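# Move both cartons from the table onto the low platform

## Task

Transfer each of the two cartons from the table onto the low platform so that both lie flat, side by side rather than on top of one another, with the same face upward as before. Neither carton may be off the platform, overhanging its rim, tilted, leaning, toppled or stacked.

## Robot and tools

Robot: two arms, left_arm and right_arm. right_arm has a five-finger right hand and left_arm a mirrored left hand. Base positions (scene frame): left_arm (+0.041, +0.515, 0) m, right_arm (-0.027, -0.501, -0.001) m, each turned only slightly about z. A fixed post stands behind the arms. Loose objects may get an occasional shove from outside. Anything that falls from the table, or is left off it, fails the task.

Frame: the scene frame has its origin at table-top height, halfway between the nominal bases. +z is up, +x points out over the table, and left_arm is on the +y side. Image left and right do not match arm names. Printed hand positions may be off by a few centimetres.

Hand point: a point fixed to the palm, 0.15 m out from the wrist flange. Its +z runs along the straight fingers and +y out of the palm. On the right hand +x points across the palm away from the thumb; on the left hand +x points toward the thumb. Straight fingertips reach 0.06 to 0.07 m past the point along +z and lie about 0.06 m behind it along -y. A bracket on the little-finger side can strike things. With the fingers level, the wrist can hang below the point (about 0.11 m palm down, 0.23 m palm up) and reach the table first.

A row is 28 numbers, each in [-1, 1], always covering both arms in this order: left dx, dy, dz, rx, ry, rz; left little, ring, middle, index, thumb_bend, thumb_turn, force_limit, speed; then the same 14 for the right arm. dx to rz are offsets, not poses, along scene axes and measured from that arm's Hand target when the action or move begins. 1.0 equals 0.6 m or 180 degrees. rx, ry, rz form one rotation vector about the Hand target's position. Six zeros asks nothing new of an arm. The six finger numbers are absolute targets: -1 open or straight, +1 curled. thumb_turn -1 puts the thumb beside the palm, +1 in front of it. force_limit maps -1..+1 to about 0..10 N at the fingertip (0..15 N for the two thumb motors). speed rises from near zero at -1 to full at +0.48 and stays full above that. No value means no change: to keep a hand unchanged, resend the eight hand numbers last carried out for it; if none has run yet, send hand_measured plus hand_force_limit and hand_speed.

Grips: with the thumb turned fully in front, the hand closes around objects about 0.035 to 0.065 m thick; thumb tip against the index pad can pinch light items up to about 0.08 m. For a gentle grip, close at speed -0.94 or below. A locked finger holds at least 15 N. To squeeze more, raise force_limit and send a target more closed than hand_measured.

Tools:
- execute_actions(actions, cameras): actions is a list of actions; each action is up to 15 rows of 1/30 s, the last row held if there are fewer. Each row counts from the pose at the action's start, so repeating an offset moves further. Images come only for an empty list or when cameras requests them.
- move(target, speed, blend, stop_force, zero, blocking, cameras): straight-line paths for the hand points. target is one row or up to 15 rows; each row's offsets count from the same Hand targets, not from the previous row. speed in m/s, 0.002 to 3.6, default 0.25 (turns at twice that in rad/s). blend in m, to round corners in a list. stop_force in N, 3 to 120, ends an arm's path when its wrist sensor feels that much resisting push; use it slowly (around 0.005 to 0.02 m/s) for touching surfaces. zero (with stop_force) re-zeroes the sensor first. blocking=false returns early, but not together with stop_force. The whole move is limited to 10 s. The result adds a move: line such as done, off_target, moving, held or fault; limits=paced means the pose was clipped, limits=held that steps were withheld.
- wait(seconds 0 to 3600), stop(), zoom_image(camera, region [x0, y0, x1, y1], at most 504 by 504 pixels), show_instructions(), zero_wrist_force(arm), finished_scene(scene=1).

Cameras: cam_high, cam_left_wrist, cam_right_wrist, each 672x504.

Results: end_effector_position (m), end_effector_quat_wxyz, velocities, Hand target (the base for the next offsets), hand_measured, hand_stopped_by (moving, target, force, stalled, fault), hand_load_n (positive when pushed open; a fall toward 0 means a lost grip), Wrist force and torque along the end effector's axes, joint positions and torques, motor temperatures. A hand point often rests short of its Hand target; send the missing distance as an offset.

Cautions: each control step limits commanded orientation to 32 degrees from the measured one. Arms are stiff: aiming even slightly beyond a firm contact can trigger a fault. Joint torque over its limit, or about 150 N of outside force, stops that arm for 10 s. A check keeps the arms apart but does not guard fingers; a collision between arms can end the scene. Motors at 85 °C cause a 30 to 60 s stop, so avoid long stretched holds. Never drop a carton, even a few millimetres: lower it onto the platform before opening the hand, do not release while it is moving, and avoid slamming or hard pushes.

Each tool is called after "Request:" as a command line: name --argument value for each argument, lists and objects as JSON in quotes; but a table of rows of numbers goes row by row, as --pt "numbers of a row", without its own name.

Reference images:

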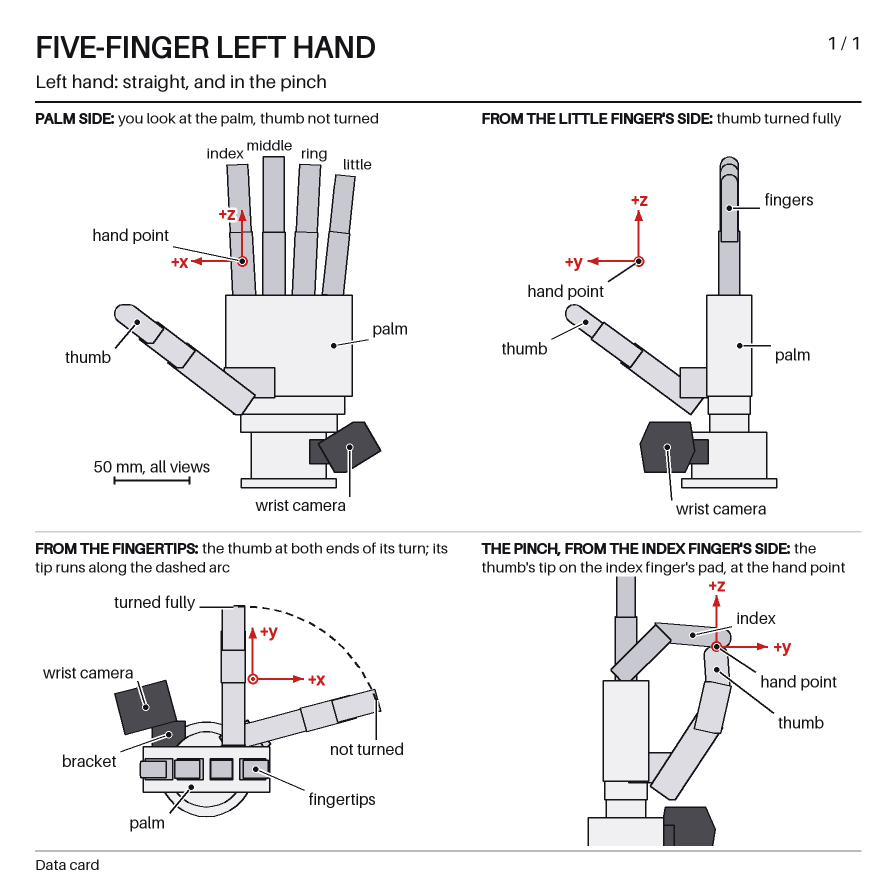

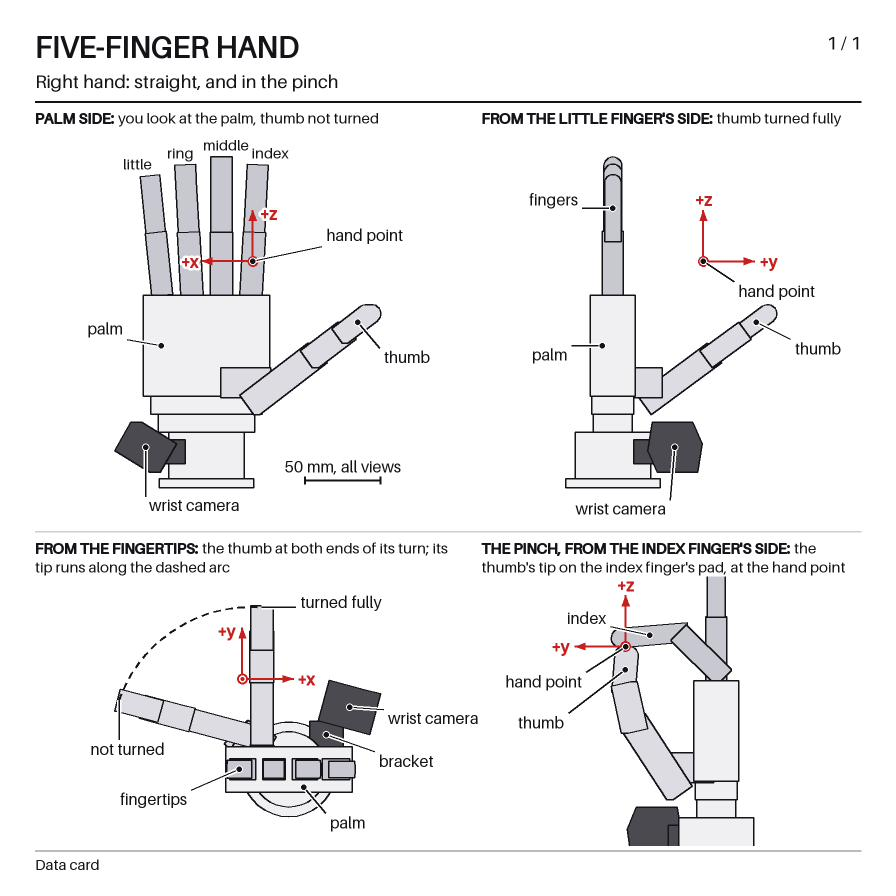

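## Session

Request:
execute_actions --actions '[]'

Scene clock: 0.00 s.
left_arm: end_effector_position=(+0.3688, +0.2914, +0.1812) hand_measured=(-1.000, -1.000, -1.000, -1.000, -1.000, -1.000) hand_load_n=(+0.0, +0.0, +0.0, +0.0, +0.0, +0.0) hand_stopped_by=(target, target, target, target, target, target) hand_force_limit=0.00 hand_speed=-0.80 end_effector_quat_wxyz=(+0.026, +0.998, -0.051, -0.013) | right_arm: end_effector_position=(-0.0237, +0.1070, +0.1994) hand_measured=(-1.000, -1.000, -1.000, -1.000, -1.000, -1.000) hand_load_n=(+0.0, +0.0, +0.0, +0.0, +0.0, -0.5) hand_stopped_by=(target, target, target, target, target, target) hand_force_limit=0.00 hand_speed=-0.80 end_effector_quat_wxyz=(-0.030, -0.002, +0.995, +0.100)
Joint positions: left_arm=[3.055 -1.705 -1.85 1.958 -1.518 1.626] | right_arm=[1.266 -1.091 1.314 1.168 1.464 -0.24]
Joint velocities: within noise
Joint torques (N m): no reading
Motor temperatures (°C): left_arm=[41 33 41 30 54 36] | right_arm=[43 34 46 35 50 36]
Wrist force (N): no reading
Wrist torque (N m): no reading
Wrist force, peak (N): no reading
Hand target: left_arm +0.3688, +0.2914, +0.1812; +0.026, +0.998, -0.051, -0.013 | right_arm -0.0237, +0.1070, +0.1994; -0.030, -0.002, +0.995, +0.100

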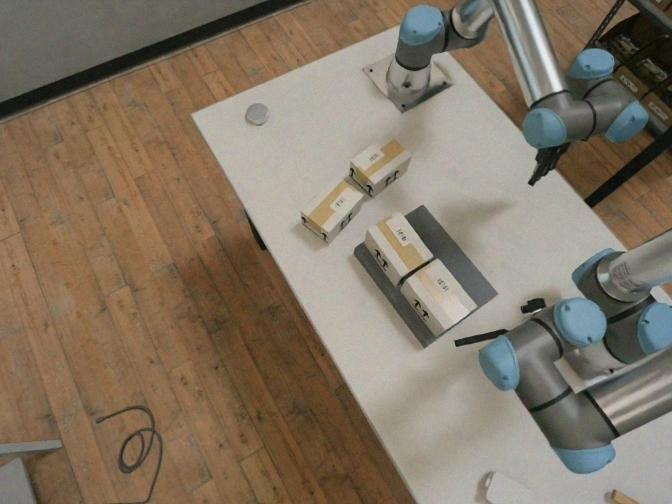

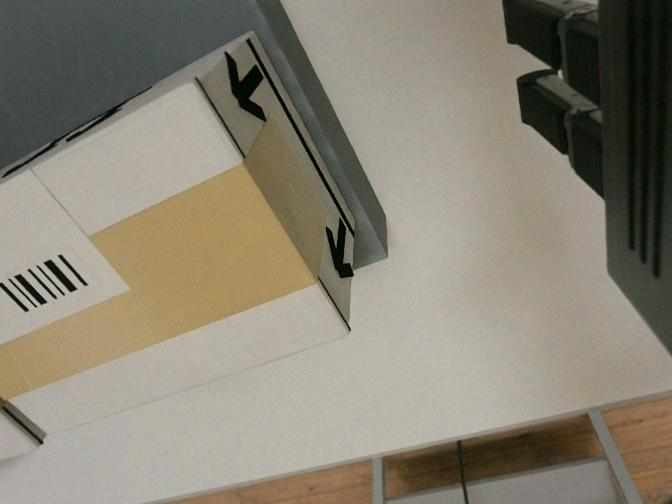

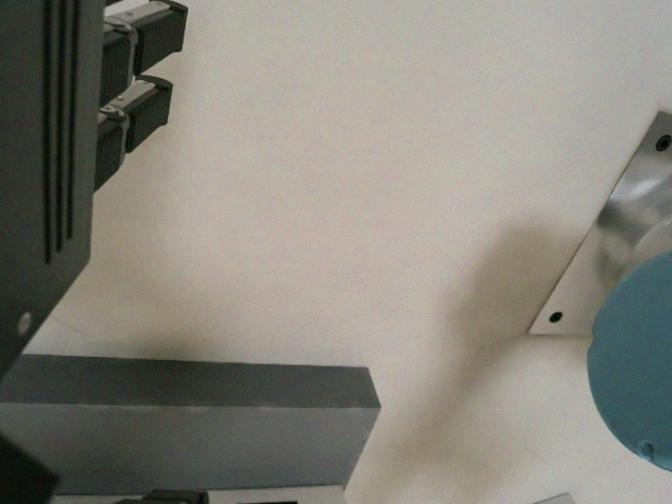

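Request:
zoom_image --camera "cam_high" --region '[180, 80, 520, 360]'

Request:
zoom_image --camera "cam_high" --region '[340, 190, 510, 350]'

Request:
zoom_image --camera "cam_high" --region '[280, 120, 430, 260]'

Scaled by 1.482 from the camera's image (finer frame: 960x720).

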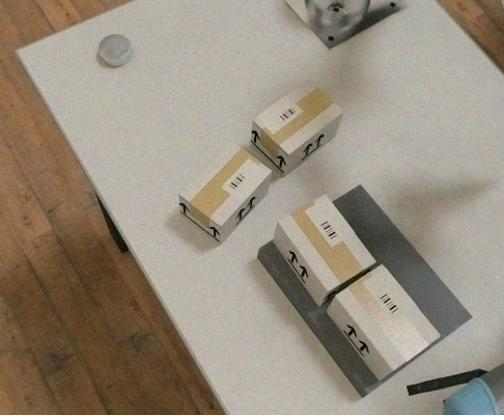

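Scaled by 2.965 from the camera's image (finer frame: 960x720).

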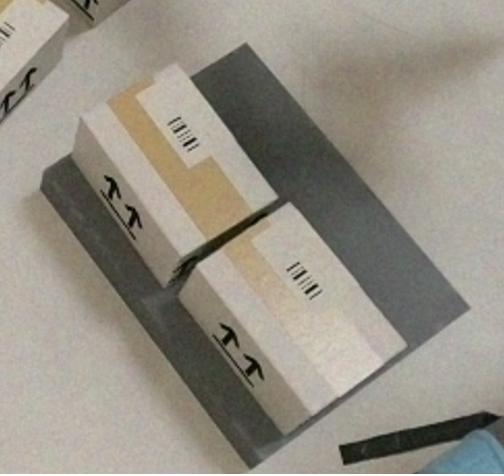

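Scaled by 3.360 from the camera's image (finer frame: 960x720).

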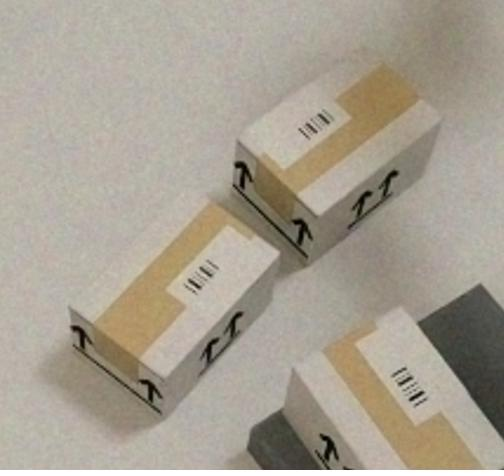

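Request:
move --target '[-0.115, -0.436, 0.365, 0, 0, 0, -1, -1, -1, -1, -1, -1, 0, -0.8, 0, 0, 0, 0, 0, 0, -1, -1, -1, -1, -1, -1, 0, -0.8]' --speed 0.2 --cameras '["all"]'

Scene clock: 22.27 s.
left_arm: end_effector_position=(+0.2998, +0.0298, +0.4001) hand_measured=(-1.000, -1.000, -1.000, -1.000, -1.000, -1.000) hand_load_n=(+0.0, +0.0, +0.0, +0.0, +0.0, +0.0) hand_stopped_by=(target, target, target, target, target, target) hand_force_limit=0.00 hand_speed=-0.80 end_effector_quat_wxyz=(+0.026, +0.998, -0.051, -0.013) | right_arm: end_effector_position=(-0.0237, +0.1070, +0.1994) hand_measured=(-1.000, -1.000, -1.000, -1.000, -1.000, -1.000) hand_load_n=(+0.0, +0.0, +0.0, +0.0, +0.0, +0.0) hand_stopped_by=(target, target, target, target, target, target) hand_force_limit=0.00 hand_speed=-0.80 end_effector_quat_wxyz=(-0.030, -0.002, +0.995, +0.100)
Joint positions: left_arm=[2.347 -1.999 -0.885 1.328 -1.514 0.917] | right_arm=[1.266 -1.091 1.314 1.168 1.464 -0.24]
Joint torques (N m): left_arm=[-8.8 20.19 24.62 -4.5 -1.23 -2.33] | right_arm=[-0.31 -39.11 -15.8 1.7 -0.63 0.24]
Wrist force (N): left_arm=[0.0 -0.3 -0.2] | right_arm=[0.0 0.2 0.2]
Wrist torque (N m): left_arm=[-0.01 -0.01 0.08] | right_arm=[0.01 -0.01 0.01]
Wrist force, peak (N): left_arm=[-1.5 1.4 0.1] | right_arm=[0.0 0.5 0.4]
Hand target: left_arm +0.2998, +0.0298, +0.4002; +0.026, +0.998, -0.051, -0.013 | right_arm -0.0237, +0.1070, +0.1994; -0.030, -0.002, +0.995, +0.100
Off the commanded pose: left_arm 0.000 m, 0 deg | right_arm 0.000 m, 0 deg.
move: done

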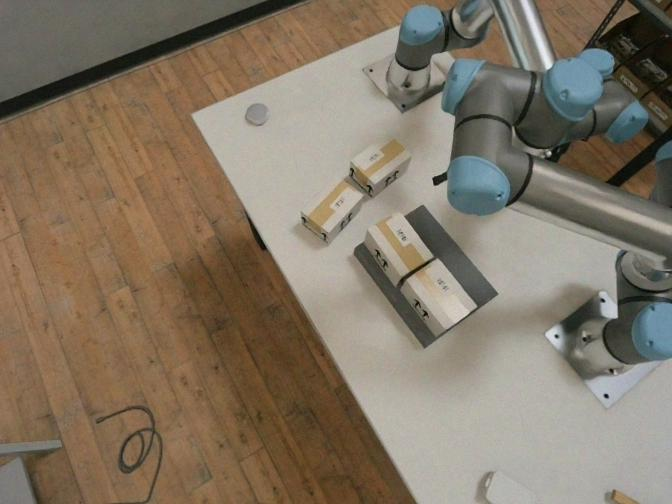

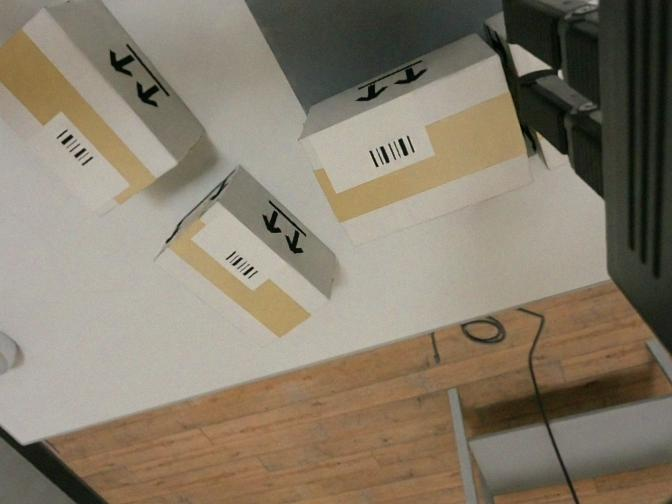

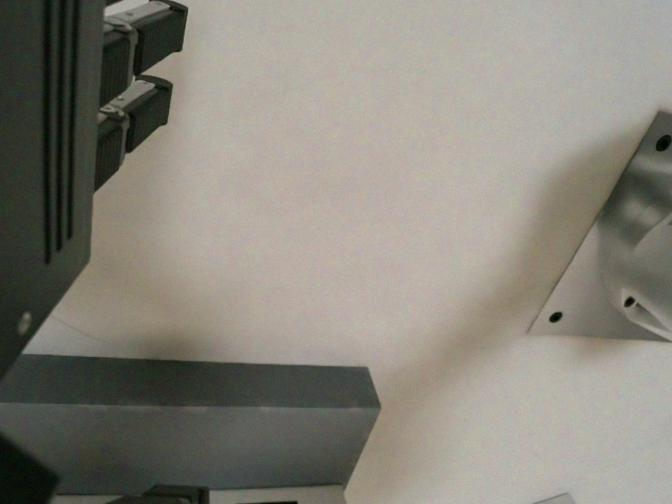

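Request:
zoom_image --camera "cam_left_wrist" --region '[0, 0, 504, 400]'

Request:
zoom_image --camera "cam_left_wrist" --region '[240, 0, 640, 300]'

Scaled by 1.000.

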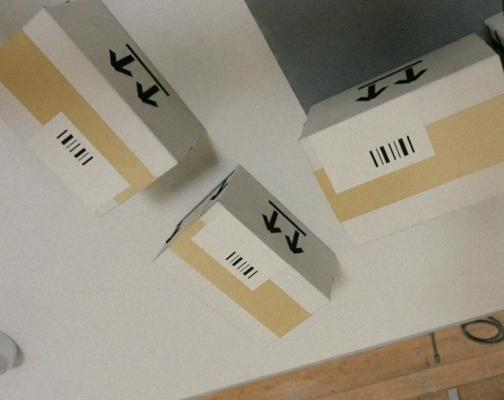

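Scaled by 1.260 from the camera's image (finer frame: 960x720).

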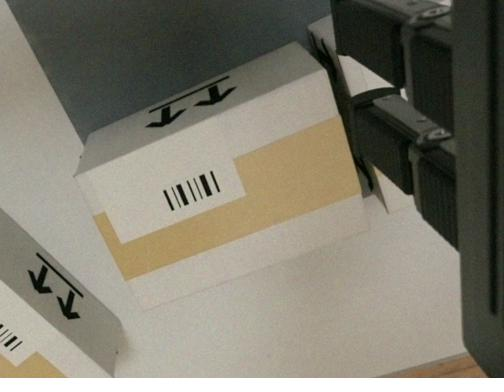

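Request:
move --target '[0, -0.2, 0.0, 0, 0, 0, -1, -1, -1, -1, -1, -1, 0, -0.8, 0, 0, 0, 0, 0, 0, -1, -1, -1, -1, -1, -1, 0, -0.8]' --speed 0.2 --cameras '["all"]'

Scene clock: 36.27 s.
left_arm: end_effector_position=(+0.2966, -0.0790, +0.3952) hand_measured=(-1.000, -1.000, -1.000, -1.000, -1.000, -1.000) hand_load_n=(+0.0, +0.0, +0.0, +0.0, +0.0, +0.0) hand_stopped_by=(target, target, target, target, target, target) hand_force_limit=0.00 hand_speed=-0.80 end_effector_quat_wxyz=(+0.038, +0.998, -0.051, -0.010) | right_arm: end_effector_position=(-0.0237, +0.1070, +0.1994) hand_measured=(-1.000, -1.000, -1.000, -1.000, -1.000, -1.000) hand_load_n=(+0.0, +0.0, +0.0, +0.0, +0.0, +0.0) hand_stopped_by=(target, target, target, target, target, target) hand_force_limit=0.00 hand_speed=-0.80 end_effector_quat_wxyz=(-0.030, -0.002, +0.995, +0.100)
Joint positions: left_arm=[2.202 -2.359 -0.297 1.129 -1.506 0.771] | right_arm=[1.266 -1.091 1.314 1.168 1.464 -0.24]
Joint torques (N m): left_arm=[10.75 72.87 1.75 0.11 1.53 1.96] | right_arm=[1.87 -38.69 -16.23 1.76 -0.57 0.09]
Wrist force (N): left_arm=[-0.2 0.0 0.2] | right_arm=[0.1 0.4 0.0]
Wrist torque (N m): left_arm=[-0.01 0.05 0.06] | right_arm=[0.05 -0.02 0.02]
Wrist force, peak (N): left_arm=[0.1 0.0 -6.2] | right_arm=[-0.1 0.3 0.7]
Hand target: left_arm +0.2966, -0.0790, +0.3952; +0.038, +0.998, -0.051, -0.010 (not the last commanded pose) | right_arm -0.0237, +0.1070, +0.1994; -0.030, -0.002, +0.995, +0.100
Off the commanded pose: left_arm 0.013 m, 1 deg | right_arm 0.000 m, 0 deg.
led back after a hold (left arm): the arm was led back toward your command in small steps, so it may still be short of it.
move: held (left_arm; a check stopped the path); limits=held
pose unreachable (left arm): on one or more control steps of this call, first in action 0 (counted from 0), this arm could not follow its commanded pose, so it was not sent that pose on those steps. It may still have moved: this result reports where it is.
cause: moving toward the commanded pose would bring a part of the arm too close to another arm (a part of this arm just beyond joint 2 (shoulder lift) and a part of the right arm just beyond its joint 3 (elbow), at the place that arm is still heading or pushing toward).

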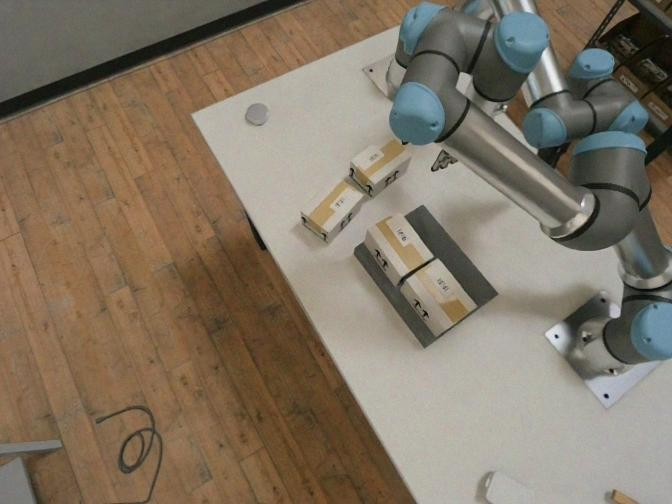

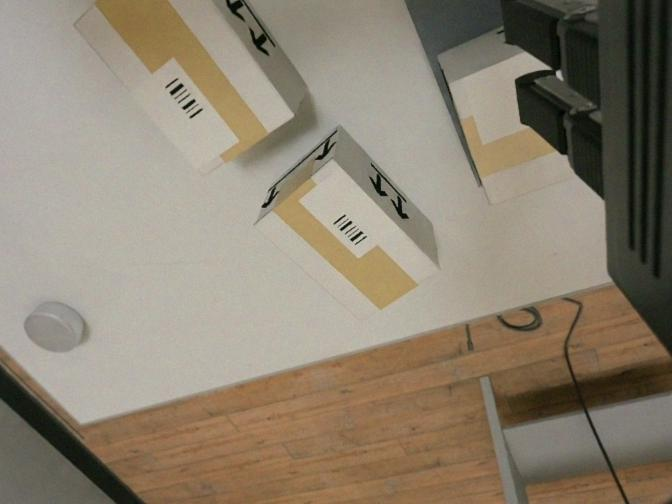

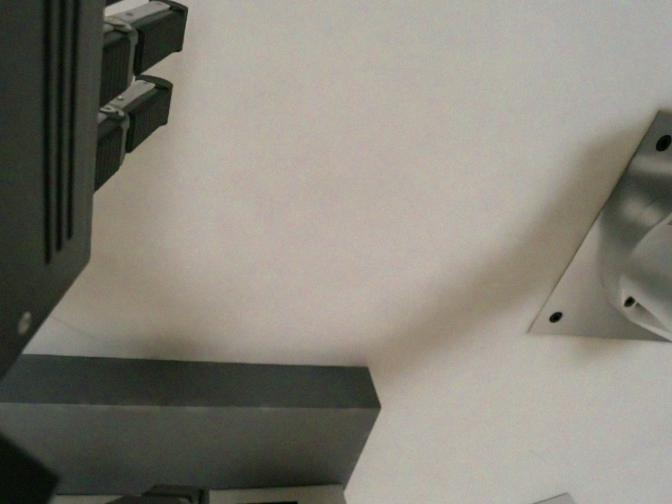

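Request:
zoom_image --camera "cam_left_wrist" --region '[240, 110, 450, 330]'

Request:
zoom_image --camera "cam_left_wrist" --region '[60, 0, 320, 190]'

Request:
zoom_image --camera "cam_left_wrist" --region '[390, 0, 630, 220]'

Scaled by 2.291 from the camera's image (finer frame: 960x720).

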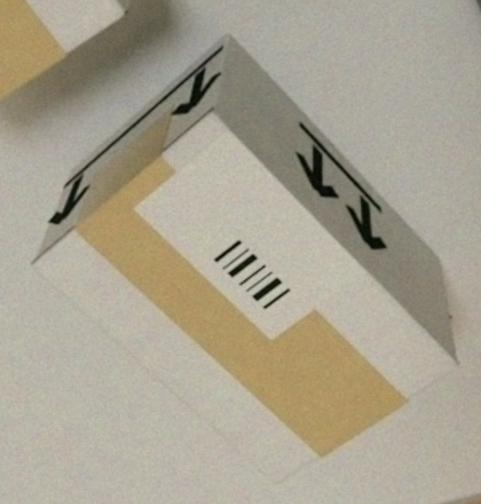

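Scaled by 1.938 from the camera's image (finer frame: 960x720).

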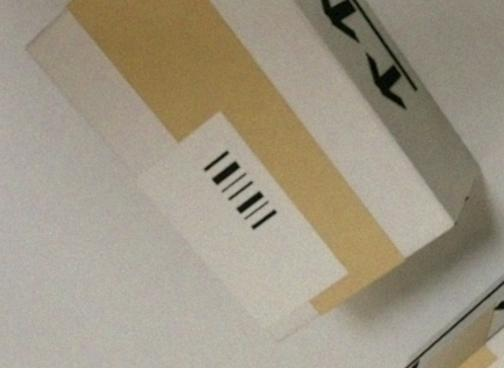

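Scaled by 2.100 from the camera's image (finer frame: 960x720).

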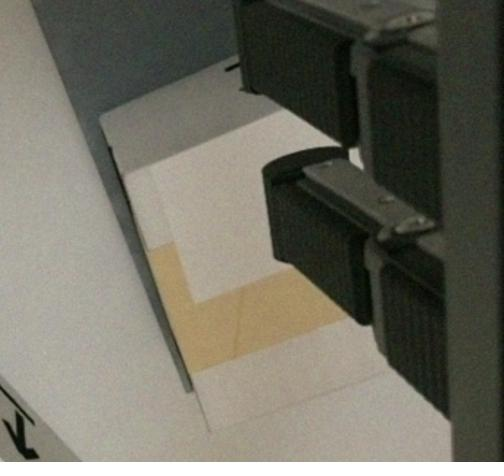

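Request:
zoom_image --camera "cam_high" --region '[345, 195, 425, 255]'

Request:
zoom_image --camera "cam_high" --region '[385, 240, 505, 350]'

Request:
zoom_image --camera "cam_high" --region '[295, 130, 415, 250]'

Scaled by 6.300 from the camera's image (finer frame: 960x720).

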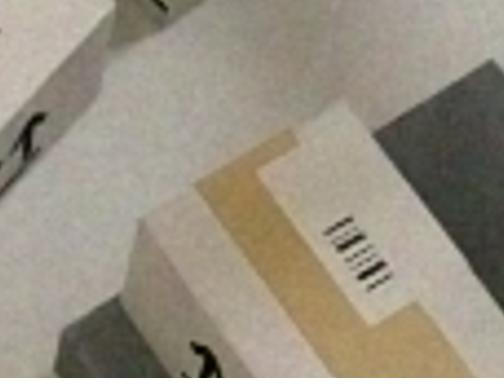

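Scaled by 4.200 from the camera's image (finer frame: 960x720).

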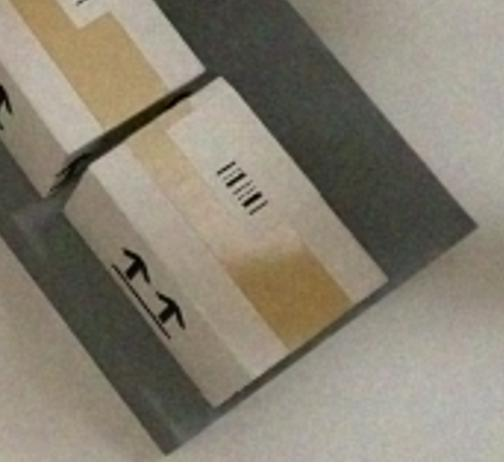

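Scaled by 4.200 from the camera's image (finer frame: 960x720).

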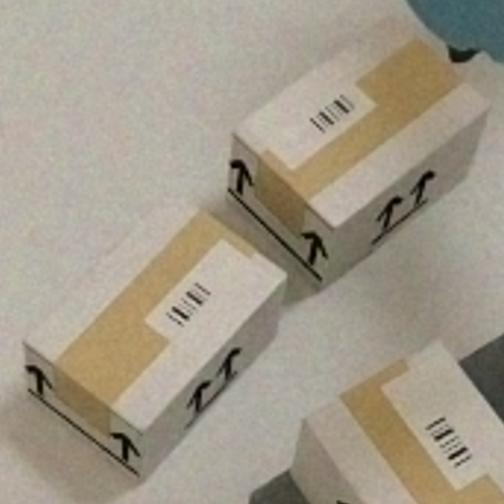

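Request:
move --pt "0.1 0.72 0 0 0 0 -1 -1 -1 -1 -1 -1 0 -0.8 0 0 0.25 0 0 0 -1 -1 -1 -1 -1 -1 0 -0.8" --pt "0.1 0.72 0 0 0 0 -1 -1 -1 -1 -1 -1 0 -0.8 0.58 -0.46 0.33 0 0 0 -1 -1 -1 -1 -1 -1 0 -0.8" --speed 0.25 --cameras '["all"]'

Scene clock: 86.70 s.
left_arm: end_effector_position=(+0.3566, +0.3530, +0.3952) hand_measured=(-1.000, -1.000, -1.000, -1.000, -1.000, -1.000) hand_load_n=(+0.0, +0.0, +0.0, +0.0, +0.0, +0.0) hand_stopped_by=(target, target, target, target, target, target) hand_force_limit=0.00 hand_speed=-0.80 end_effector_quat_wxyz=(+0.038, +0.998, -0.051, -0.010) | right_arm: end_effector_position=(+0.3242, -0.1690, +0.3974) hand_measured=(-1.000, -1.000, -1.000, -1.000, -1.000, -1.000) hand_load_n=(+0.0, +0.0, +0.0, +0.0, +0.0, +0.5) hand_stopped_by=(target, target, target, target, target, target) hand_force_limit=0.00 hand_speed=-0.80 end_effector_quat_wxyz=(-0.030, -0.002, +0.995, +0.100)
Joint positions: left_arm=[3.285 -1.542 -1.473 1.406 -1.502 1.857] | right_arm=[0.19 -1.354 1.215 1.719 1.362 -1.327]
Joint torques (N m): left_arm=[11.38 34.7 3.75 -4.84 1.98 2.26] | right_arm=[-5.32 -13.58 -26.33 3.94 -3.35 -0.98]
Wrist force (N): left_arm=[-0.3 -0.1 0.0] | right_arm=[0.4 0.1 0.1]
Wrist torque (N m): left_arm=[-0.02 0.05 -0.06] | right_arm=[0.02 -0.15 0.05]
Wrist force, peak (N): left_arm=[-0.2 -3.9 -0.8] | right_arm=[-2.9 -2.9 -0.7]
Hand target: left_arm +0.3566, +0.3530, +0.3952; +0.038, +0.998, -0.051, -0.010 | right_arm +0.3243, -0.1690, +0.3974; -0.030, -0.002, +0.995, +0.100
Off the commanded pose: left_arm 0.000 m, 0 deg | right_arm 0.000 m, 0 deg.
move: done

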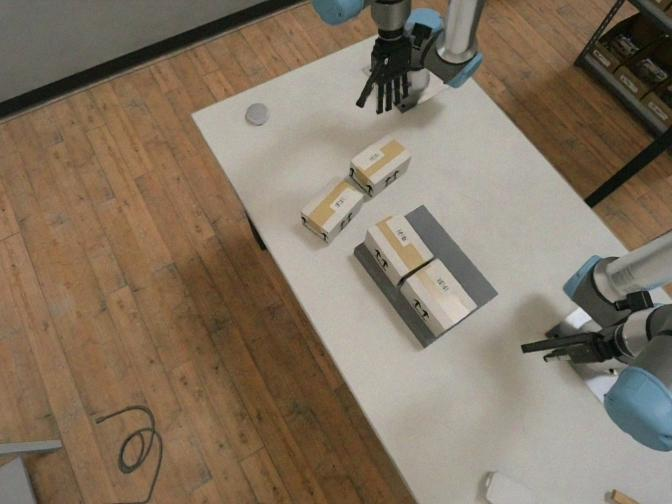

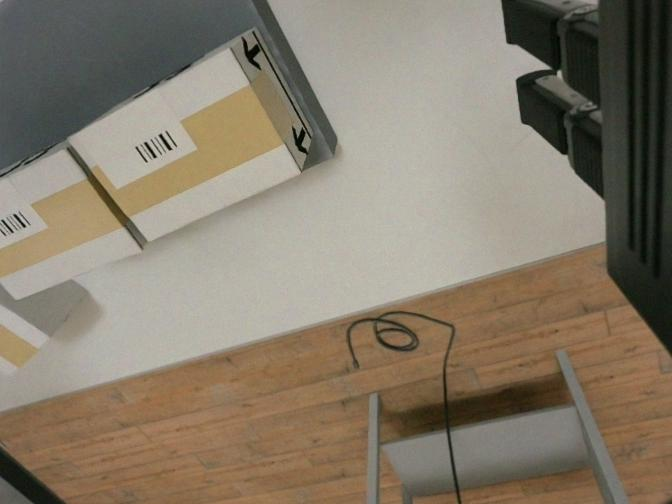

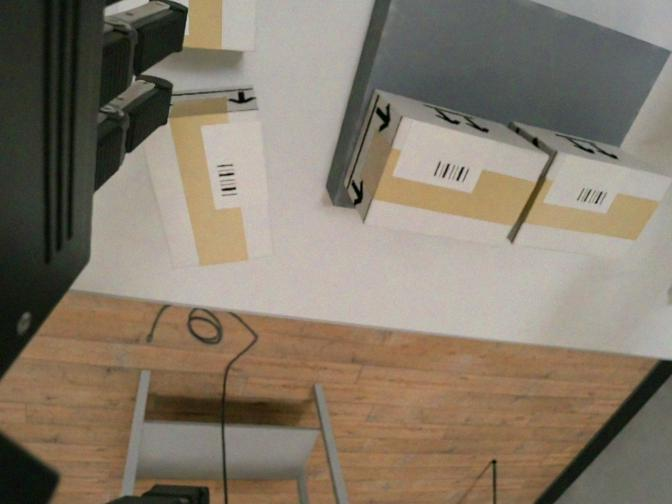

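Request:
zoom_image --camera "cam_right_wrist" --region '[320, 0, 672, 264]'

Request:
zoom_image --camera "cam_right_wrist" --region '[100, 0, 300, 280]'

Request:
zoom_image --camera "cam_left_wrist" --region '[0, 0, 350, 300]'

Scaled by 1.432 from the camera's image (finer frame: 960x720).

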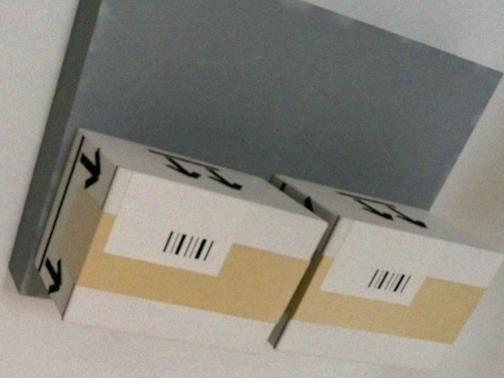

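Scaled by 1.800 from the camera's image (finer frame: 960x720).

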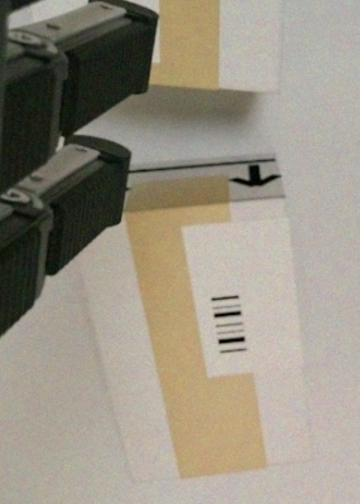

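Scaled by 1.440 from the camera's image (finer frame: 960x720).

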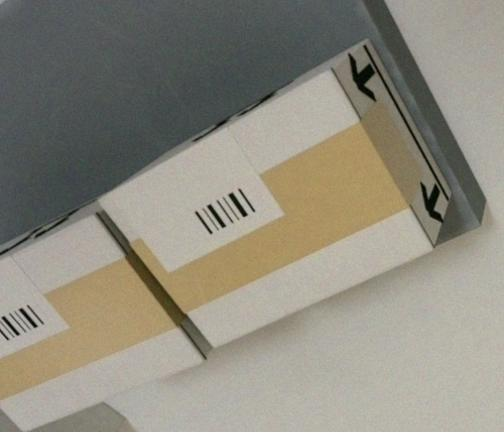

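Request:
move --target '[0, 0, 0, 0, 0, 0, -1, -1, -1, -1, -1, -1, 0, -0.8, 0, 0, -0.2, 0, 0, 0, -1, -1, -1, -1, -1, -1, 0, -0.8]' --speed 0.25 --cameras '["cam_high", "cam_right_wrist"]'

Request:
zoom_image --camera "cam_right_wrist" --region '[0, 0, 504, 330]'

Scene clock: 94.07 s.
left_arm: end_effector_position=(+0.3566, +0.3530, +0.3952) hand_measured=(-1.000, -1.000, -1.000, -1.000, -1.000, -1.000) hand_load_n=(+0.0, +0.0, +0.0, +0.0, -0.5, +0.0) hand_stopped_by=(target, target, target, target, target, target) hand_force_limit=0.00 hand_speed=-0.80 end_effector_quat_wxyz=(+0.038, +0.998, -0.051, -0.010) | right_arm: end_effector_position=(+0.3243, -0.1690, +0.2774) hand_measured=(-1.000, -1.000, -1.000, -1.000, -1.000, -1.000) hand_load_n=(+0.0, +0.0, +0.0, +0.0, -0.5, +0.0) hand_stopped_by=(target, target, target, target, target, target) hand_force_limit=0.00 hand_speed=-0.80 end_effector_quat_wxyz=(-0.030, -0.002, +0.995, +0.100)
Joint positions: left_arm=[3.285 -1.542 -1.473 1.406 -1.502 1.857] | right_arm=[0.19 -1.35 1.517 1.413 1.362 -1.327]
Joint torques (N m): left_arm=[11.3 32.98 3.56 -4.19 2.08 1.82] | right_arm=[-4.35 -13.79 -7.05 0.09 -3.19 1.53]
Wrist force (N): left_arm=[-0.2 -0.2 0.0] | right_arm=[0.6 -0.1 -0.1]
Wrist torque (N m): left_arm=[-0.04 0.06 -0.06] | right_arm=[-0.04 -0.19 0.04]
Wrist force, peak (N): left_arm=[-0.6 -0.5 0.4] | right_arm=[0.3 0.6 -1.3]
Hand target: left_arm +0.3566, +0.3530, +0.3952; +0.038, +0.998, -0.051, -0.010 | right_arm +0.3243, -0.1690, +0.2774; -0.030, -0.002, +0.995, +0.100
Off the commanded pose: left_arm 0.000 m, 0 deg | right_arm 0.000 m, 0 deg.
move: done

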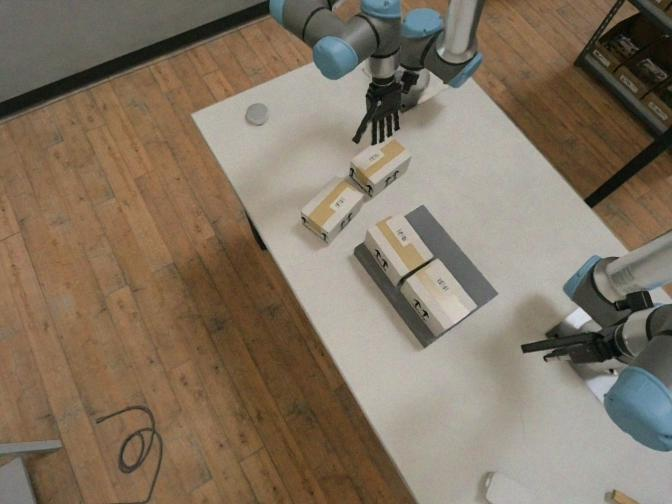

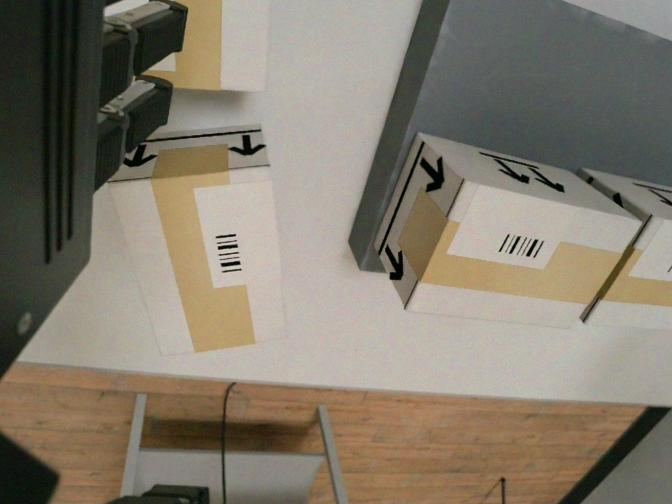

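Scaled by 1.000.

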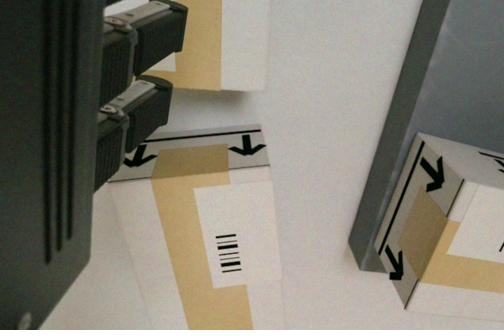

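Request:
zoom_image --camera "cam_right_wrist" --region '[90, 110, 300, 370]'

Request:
zoom_image --camera "cam_right_wrist" --region '[340, 120, 660, 340]'

Scaled by 1.938 from the camera's image (finer frame: 960x720).

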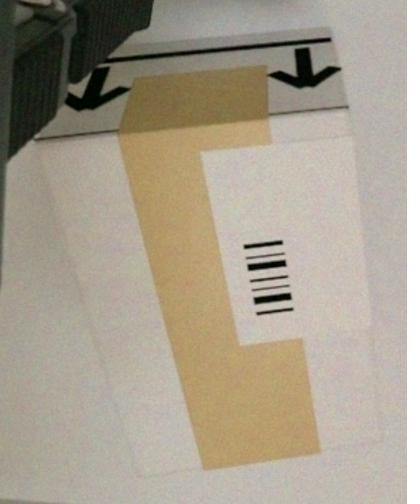

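Scaled by 1.575 from the camera's image (finer frame: 960x720).

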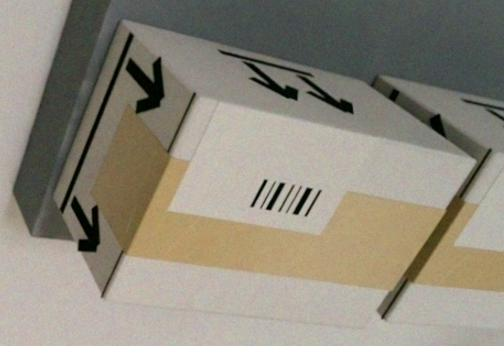

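Request:
move --target '[0, 0, 0, 0, 0, 0, -1, -1, -1, -1, -1, -1, 0, -0.8, -0.1, -0.12, 0, 0, 0, 0, -1, -1, -1, -1, -1, -1, 0, -0.8]' --speed 0.25 --cameras '["cam_high", "cam_right_wrist"]'

Request:
zoom_image --camera "cam_right_wrist" --region '[150, 0, 350, 300]'

Request:
zoom_image --camera "cam_right_wrist" --region '[380, 0, 672, 260]'

Scene clock: 100.97 s.
left_arm: end_effector_position=(+0.3566, +0.3530, +0.3952) hand_measured=(-1.000, -1.000, -1.000, -1.000, -1.000, -1.000) hand_load_n=(+0.0, +0.0, +0.0, +0.0, +0.0, +0.0) hand_stopped_by=(target, target, target, target, target, target) hand_force_limit=0.00 hand_speed=-0.80 end_effector_quat_wxyz=(+0.038, +0.998, -0.051, -0.010) | right_arm: end_effector_position=(+0.2643, -0.2409, +0.2774) hand_measured=(-1.000, -1.000, -1.000, -1.000, -1.000, -1.000) hand_load_n=(+0.0, +0.0, +0.0, +0.0, +0.0, +0.0) hand_stopped_by=(target, target, target, target, target, target) hand_force_limit=0.00 hand_speed=-0.80 end_effector_quat_wxyz=(-0.030, -0.002, +0.995, +0.100)
Joint positions: left_arm=[3.285 -1.542 -1.473 1.406 -1.502 1.857] | right_arm=[0.004 -1.57 1.775 1.415 1.367 -1.517]
Joint torques (N m): left_arm=[10.9 33.38 3.91 -4.08 1.7 2.15] | right_arm=[-6.62 -30.77 -7.54 4.32 -2.4 -1.16]
Wrist force (N): left_arm=[0.0 -0.1 0.0] | right_arm=[0.0 0.0 -0.3]
Wrist torque (N m): left_arm=[-0.02 0.03 -0.05] | right_arm=[0.03 -0.04 0.07]
Wrist force, peak (N): left_arm=[-0.6 -0.3 0.2] | right_arm=[1.2 -1.2 -0.2]
Hand target: left_arm +0.3566, +0.3530, +0.3952; +0.038, +0.998, -0.051, -0.010 | right_arm +0.2643, -0.2410, +0.2774; -0.030, -0.002, +0.995, +0.100
Off the commanded pose: left_arm 0.000 m, 0 deg | right_arm 0.000 m, 0 deg.
move: done

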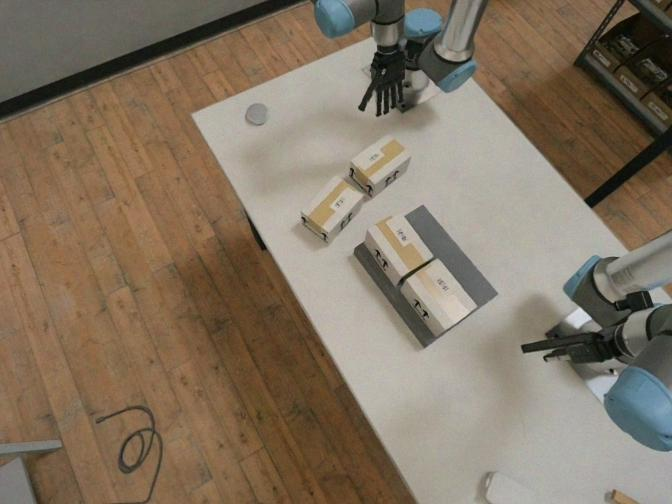

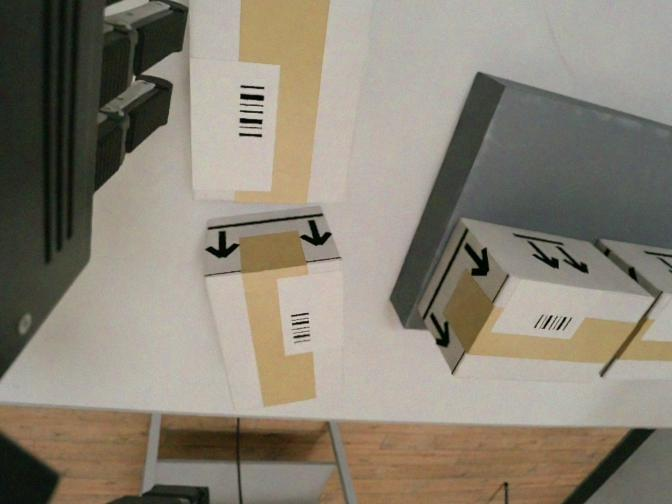

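Scaled by 1.680 from the camera's image (finer frame: 960x720).

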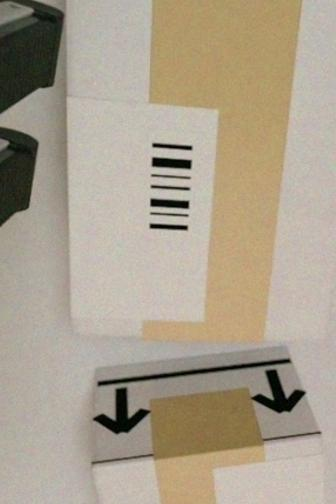

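Scaled by 1.726 from the camera's image (finer frame: 960x720).

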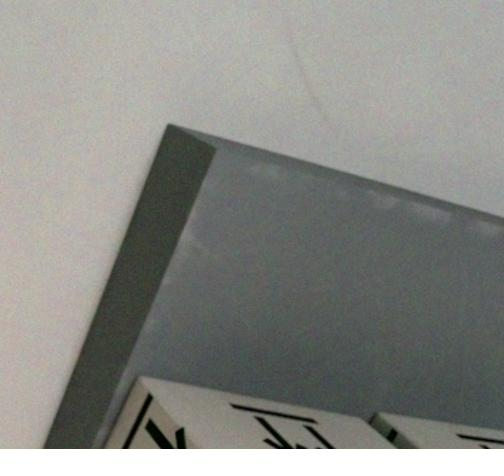

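Request:
move --target '[0, 0, 0, 0, 0, 0, -1, -1, -1, -1, -1, -1, 0, -0.8, -0.13, -0.04, 0.1, -0.0616, -0.0258, 0.0652, -1, -1, -1, -1, -1, 1, 0, 0]' --speed 0.25 --cameras '["cam_high", "cam_right_wrist"]'

Request:
zoom_image --camera "cam_right_wrist" --region '[100, 80, 500, 480]'

Scene clock: 195.67 s.
left_arm: end_effector_position=(+0.3566, +0.3530, +0.3952) hand_measured=(-1.000, -1.000, -1.000, -1.000, -1.000, -1.000) hand_load_n=(+0.0, +0.5, +0.5, +0.0, +0.0, +0.0) hand_stopped_by=(target, target, target, target, target, target) hand_force_limit=0.00 hand_speed=-0.80 end_effector_quat_wxyz=(+0.038, +0.998, -0.051, -0.010) | right_arm: end_effector_position=(+0.1863, -0.2650, +0.3374) hand_measured=(-1.000, -1.000, -1.000, -1.000, -1.000, +1.000) hand_load_n=(+0.0, +0.0, +0.0, +0.0, +0.0, +0.0) hand_stopped_by=(target, target, target, target, target, target) hand_force_limit=0.00 hand_speed=0.00 end_effector_quat_wxyz=(+0.000, -0.104, +0.995, +0.000)
Joint positions: left_arm=[3.285 -1.542 -1.473 1.406 -1.502 1.857] | right_arm=[0.119 -1.735 1.718 1.587 1.571 -1.603]
Joint torques (N m): left_arm=[10.51 35.12 4.71 -3.88 1.87 2.16] | right_arm=[5.83 -23.36 -25.09 4.26 2.15 -1.21]
Wrist force (N): left_arm=[-0.2 0.1 0.0] | right_arm=[0.0 -0.3 -0.4]
Wrist torque (N m): left_arm=[0.02 0.04 -0.07] | right_arm=[-0.01 -0.03 -0.01]
Wrist force, peak (N): left_arm=[-0.6 0.3 -0.2] | right_arm=[-1.3 -1.3 -0.3]
Hand target: left_arm +0.3566, +0.3530, +0.3952; +0.038, +0.998, -0.051, -0.010 | right_arm +0.1863, -0.2650, +0.3374; +0.000, -0.104, +0.995, +0.000
Off the commanded pose: left_arm 0.000 m, 0 deg | right_arm 0.000 m, 0 deg.
move: done

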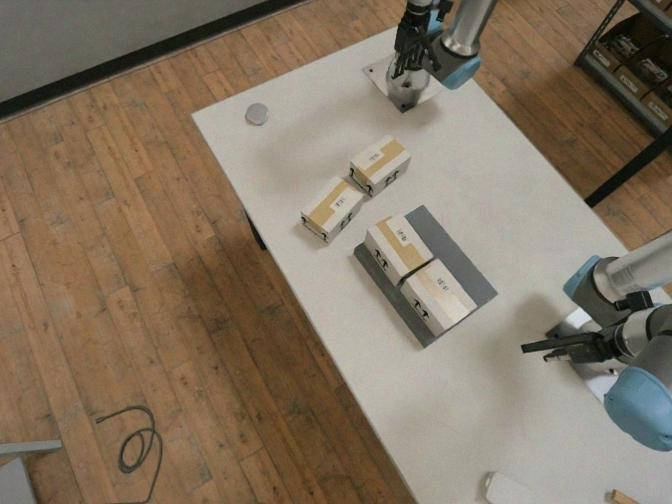

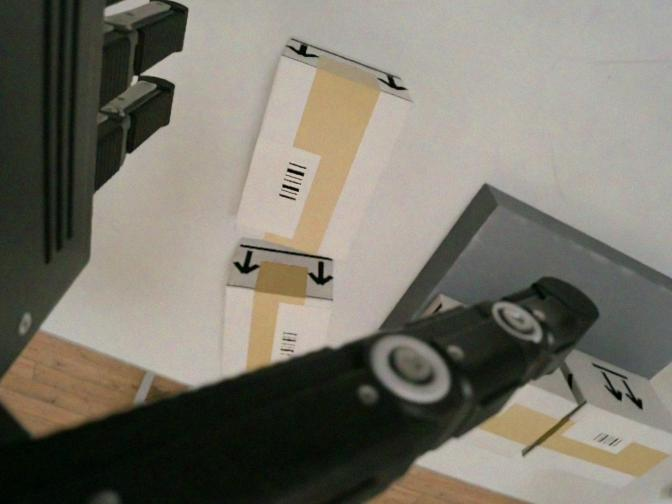

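Scaled by 1.260 from the camera's image (finer frame: 960x720).

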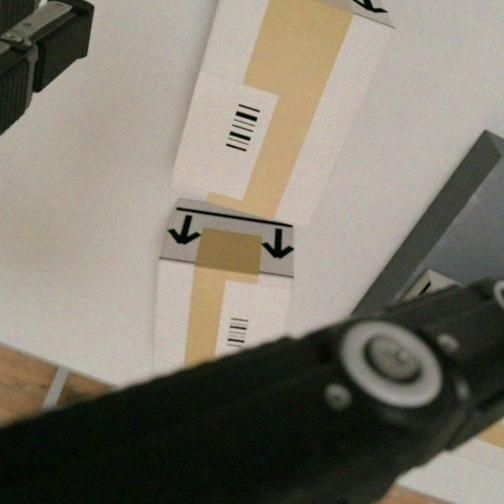

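Request:
move --pt "0 0 0 0 0 0 -1 -1 -1 -1 -1 -1 0 -0.8 0.2323 -0.075 -0.1957 0 0 0 -1 -1 -1 -1 -1 -1 0 0" --pt "0 0 0 0 0 0 -1 -1 -1 -1 -1 -1 0 -0.8 0.2323 -0.075 -0.3957 0 0 0 -1 -1 -1 -1 -1 -1 0 0" --speed 0.2 --blend 0.02 --cameras '["cam_right_wrist"]'

Request:
move --target '[0, 0, 0, 0, 0, 0, -1, -1, -1, -1, -1, -1, 0, -0.8, 0, 0, -0.0833, 0, 0, 0, -1, -1, -1, -1, -1, -1, 0, 0]' --speed 0.01 --stop_force 4

Scene clock: 207.17 s.
left_arm: end_effector_position=(+0.3566, +0.3530, +0.3952) hand_measured=(-1.000, -1.000, -1.000, -1.000, -1.000, -1.000) hand_load_n=(+0.0, +0.0, +0.0, +0.0, +0.0, +0.0) hand_stopped_by=(target, target, target, target, target, target) hand_force_limit=0.00 hand_speed=-0.80 end_effector_quat_wxyz=(+0.038, +0.998, -0.051, -0.010) | right_arm: end_effector_position=(+0.3257, -0.3100, +0.1000) hand_measured=(-1.000, -1.000, -1.000, -1.000, -1.000, -1.000) hand_load_n=(+0.0, +0.0, +0.0, +0.0, -0.5, +0.5) hand_stopped_by=(target, target, target, target, target, target) hand_force_limit=0.00 hand_speed=0.00 end_effector_quat_wxyz=(+0.000, -0.104, +0.995, +0.000)
Joint positions: left_arm=[3.285 -1.542 -1.473 1.406 -1.502 1.857] | right_arm=[-0.082 -1.312 1.914 0.968 1.571 -1.803]
Joint torques (N m): left_arm=[10.61 33.29 5.94 -3.49 1.98 2.19] | right_arm=[6.86 -13.7 -4.24 0.47 -2.5 1.18]
Wrist force (N): left_arm=[-0.4 0.0 0.0] | right_arm=[0.6 0.0 0.2]
Wrist torque (N m): left_arm=[-0.01 0.08 -0.07] | right_arm=[0.01 -0.21 0.02]
Wrist force, peak (N): left_arm=[-0.7 0.2 -0.2] | right_arm=[1.1 1.3 -1.1]
Hand target: left_arm +0.3566, +0.3530, +0.3952; +0.038, +0.998, -0.051, -0.010 | right_arm +0.3257, -0.3100, +0.1000; +0.000, -0.104, +0.995, +0.000
Off the commanded pose: left_arm 0.000 m, 0 deg | right_arm 0.000 m, 0 deg.
move: done

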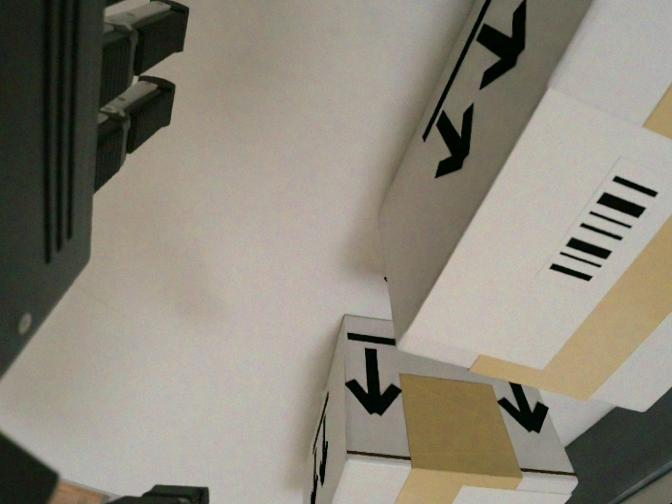

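Scene clock: 211.23 s.
left_arm: end_effector_position=(+0.3566, +0.3530, +0.3952) hand_measured=(-1.000, -1.000, -1.000, -1.000, -1.000, -1.000) hand_load_n=(+0.0, +0.0, +0.0, +0.0, +0.0, +0.0) hand_stopped_by=(target, target, target, target, target, target) hand_force_limit=0.00 hand_speed=-0.80 end_effector_quat_wxyz=(+0.038, +0.998, -0.051, -0.010) | right_arm: end_effector_position=(+0.3257, -0.3100, +0.0709) hand_measured=(-1.000, -1.000, -1.000, -1.000, -1.000, -1.000) hand_load_n=(+0.0, +0.0, +0.0, +0.0, +0.0, +0.0) hand_stopped_by=(target, target, target, target, target, target) hand_force_limit=0.00 hand_speed=0.00 end_effector_quat_wxyz=(+0.000, -0.104, +0.995, +0.000)
Joint positions: left_arm=[3.285 -1.542 -1.473 1.406 -1.502 1.857] | right_arm=[-0.082 -1.268 1.947 0.892 1.571 -1.803]
Joint torques (N m): left_arm=[8.9 32.83 4.83 -3.22 2.05 1.8] | right_arm=[7.5 -38.09 -18.79 3.68 -1.88 1.3]
Wrist force (N): left_arm=[0.0 0.1 -0.2] | right_arm=[-1.3 0.1 -8.7]
Wrist torque (N m): left_arm=[0.02 0.01 -0.06] | right_arm=[0.55 0.09 -0.10]
Wrist force, peak (N): left_arm=[-0.7 -0.1 -0.2] | right_arm=[-0.7 0.1 -16.5]
Hand target: left_arm +0.3566, +0.3530, +0.3952; +0.038, +0.998, -0.051, -0.010 | right_arm +0.3257, -0.3100, +0.0709; +0.000, -0.104, +0.995, +0.000 (not the last commanded pose)
Off the commanded pose: left_arm 0.000 m, 0 deg | right_arm 0.021 m, 0 deg.
move: contact (right_arm)


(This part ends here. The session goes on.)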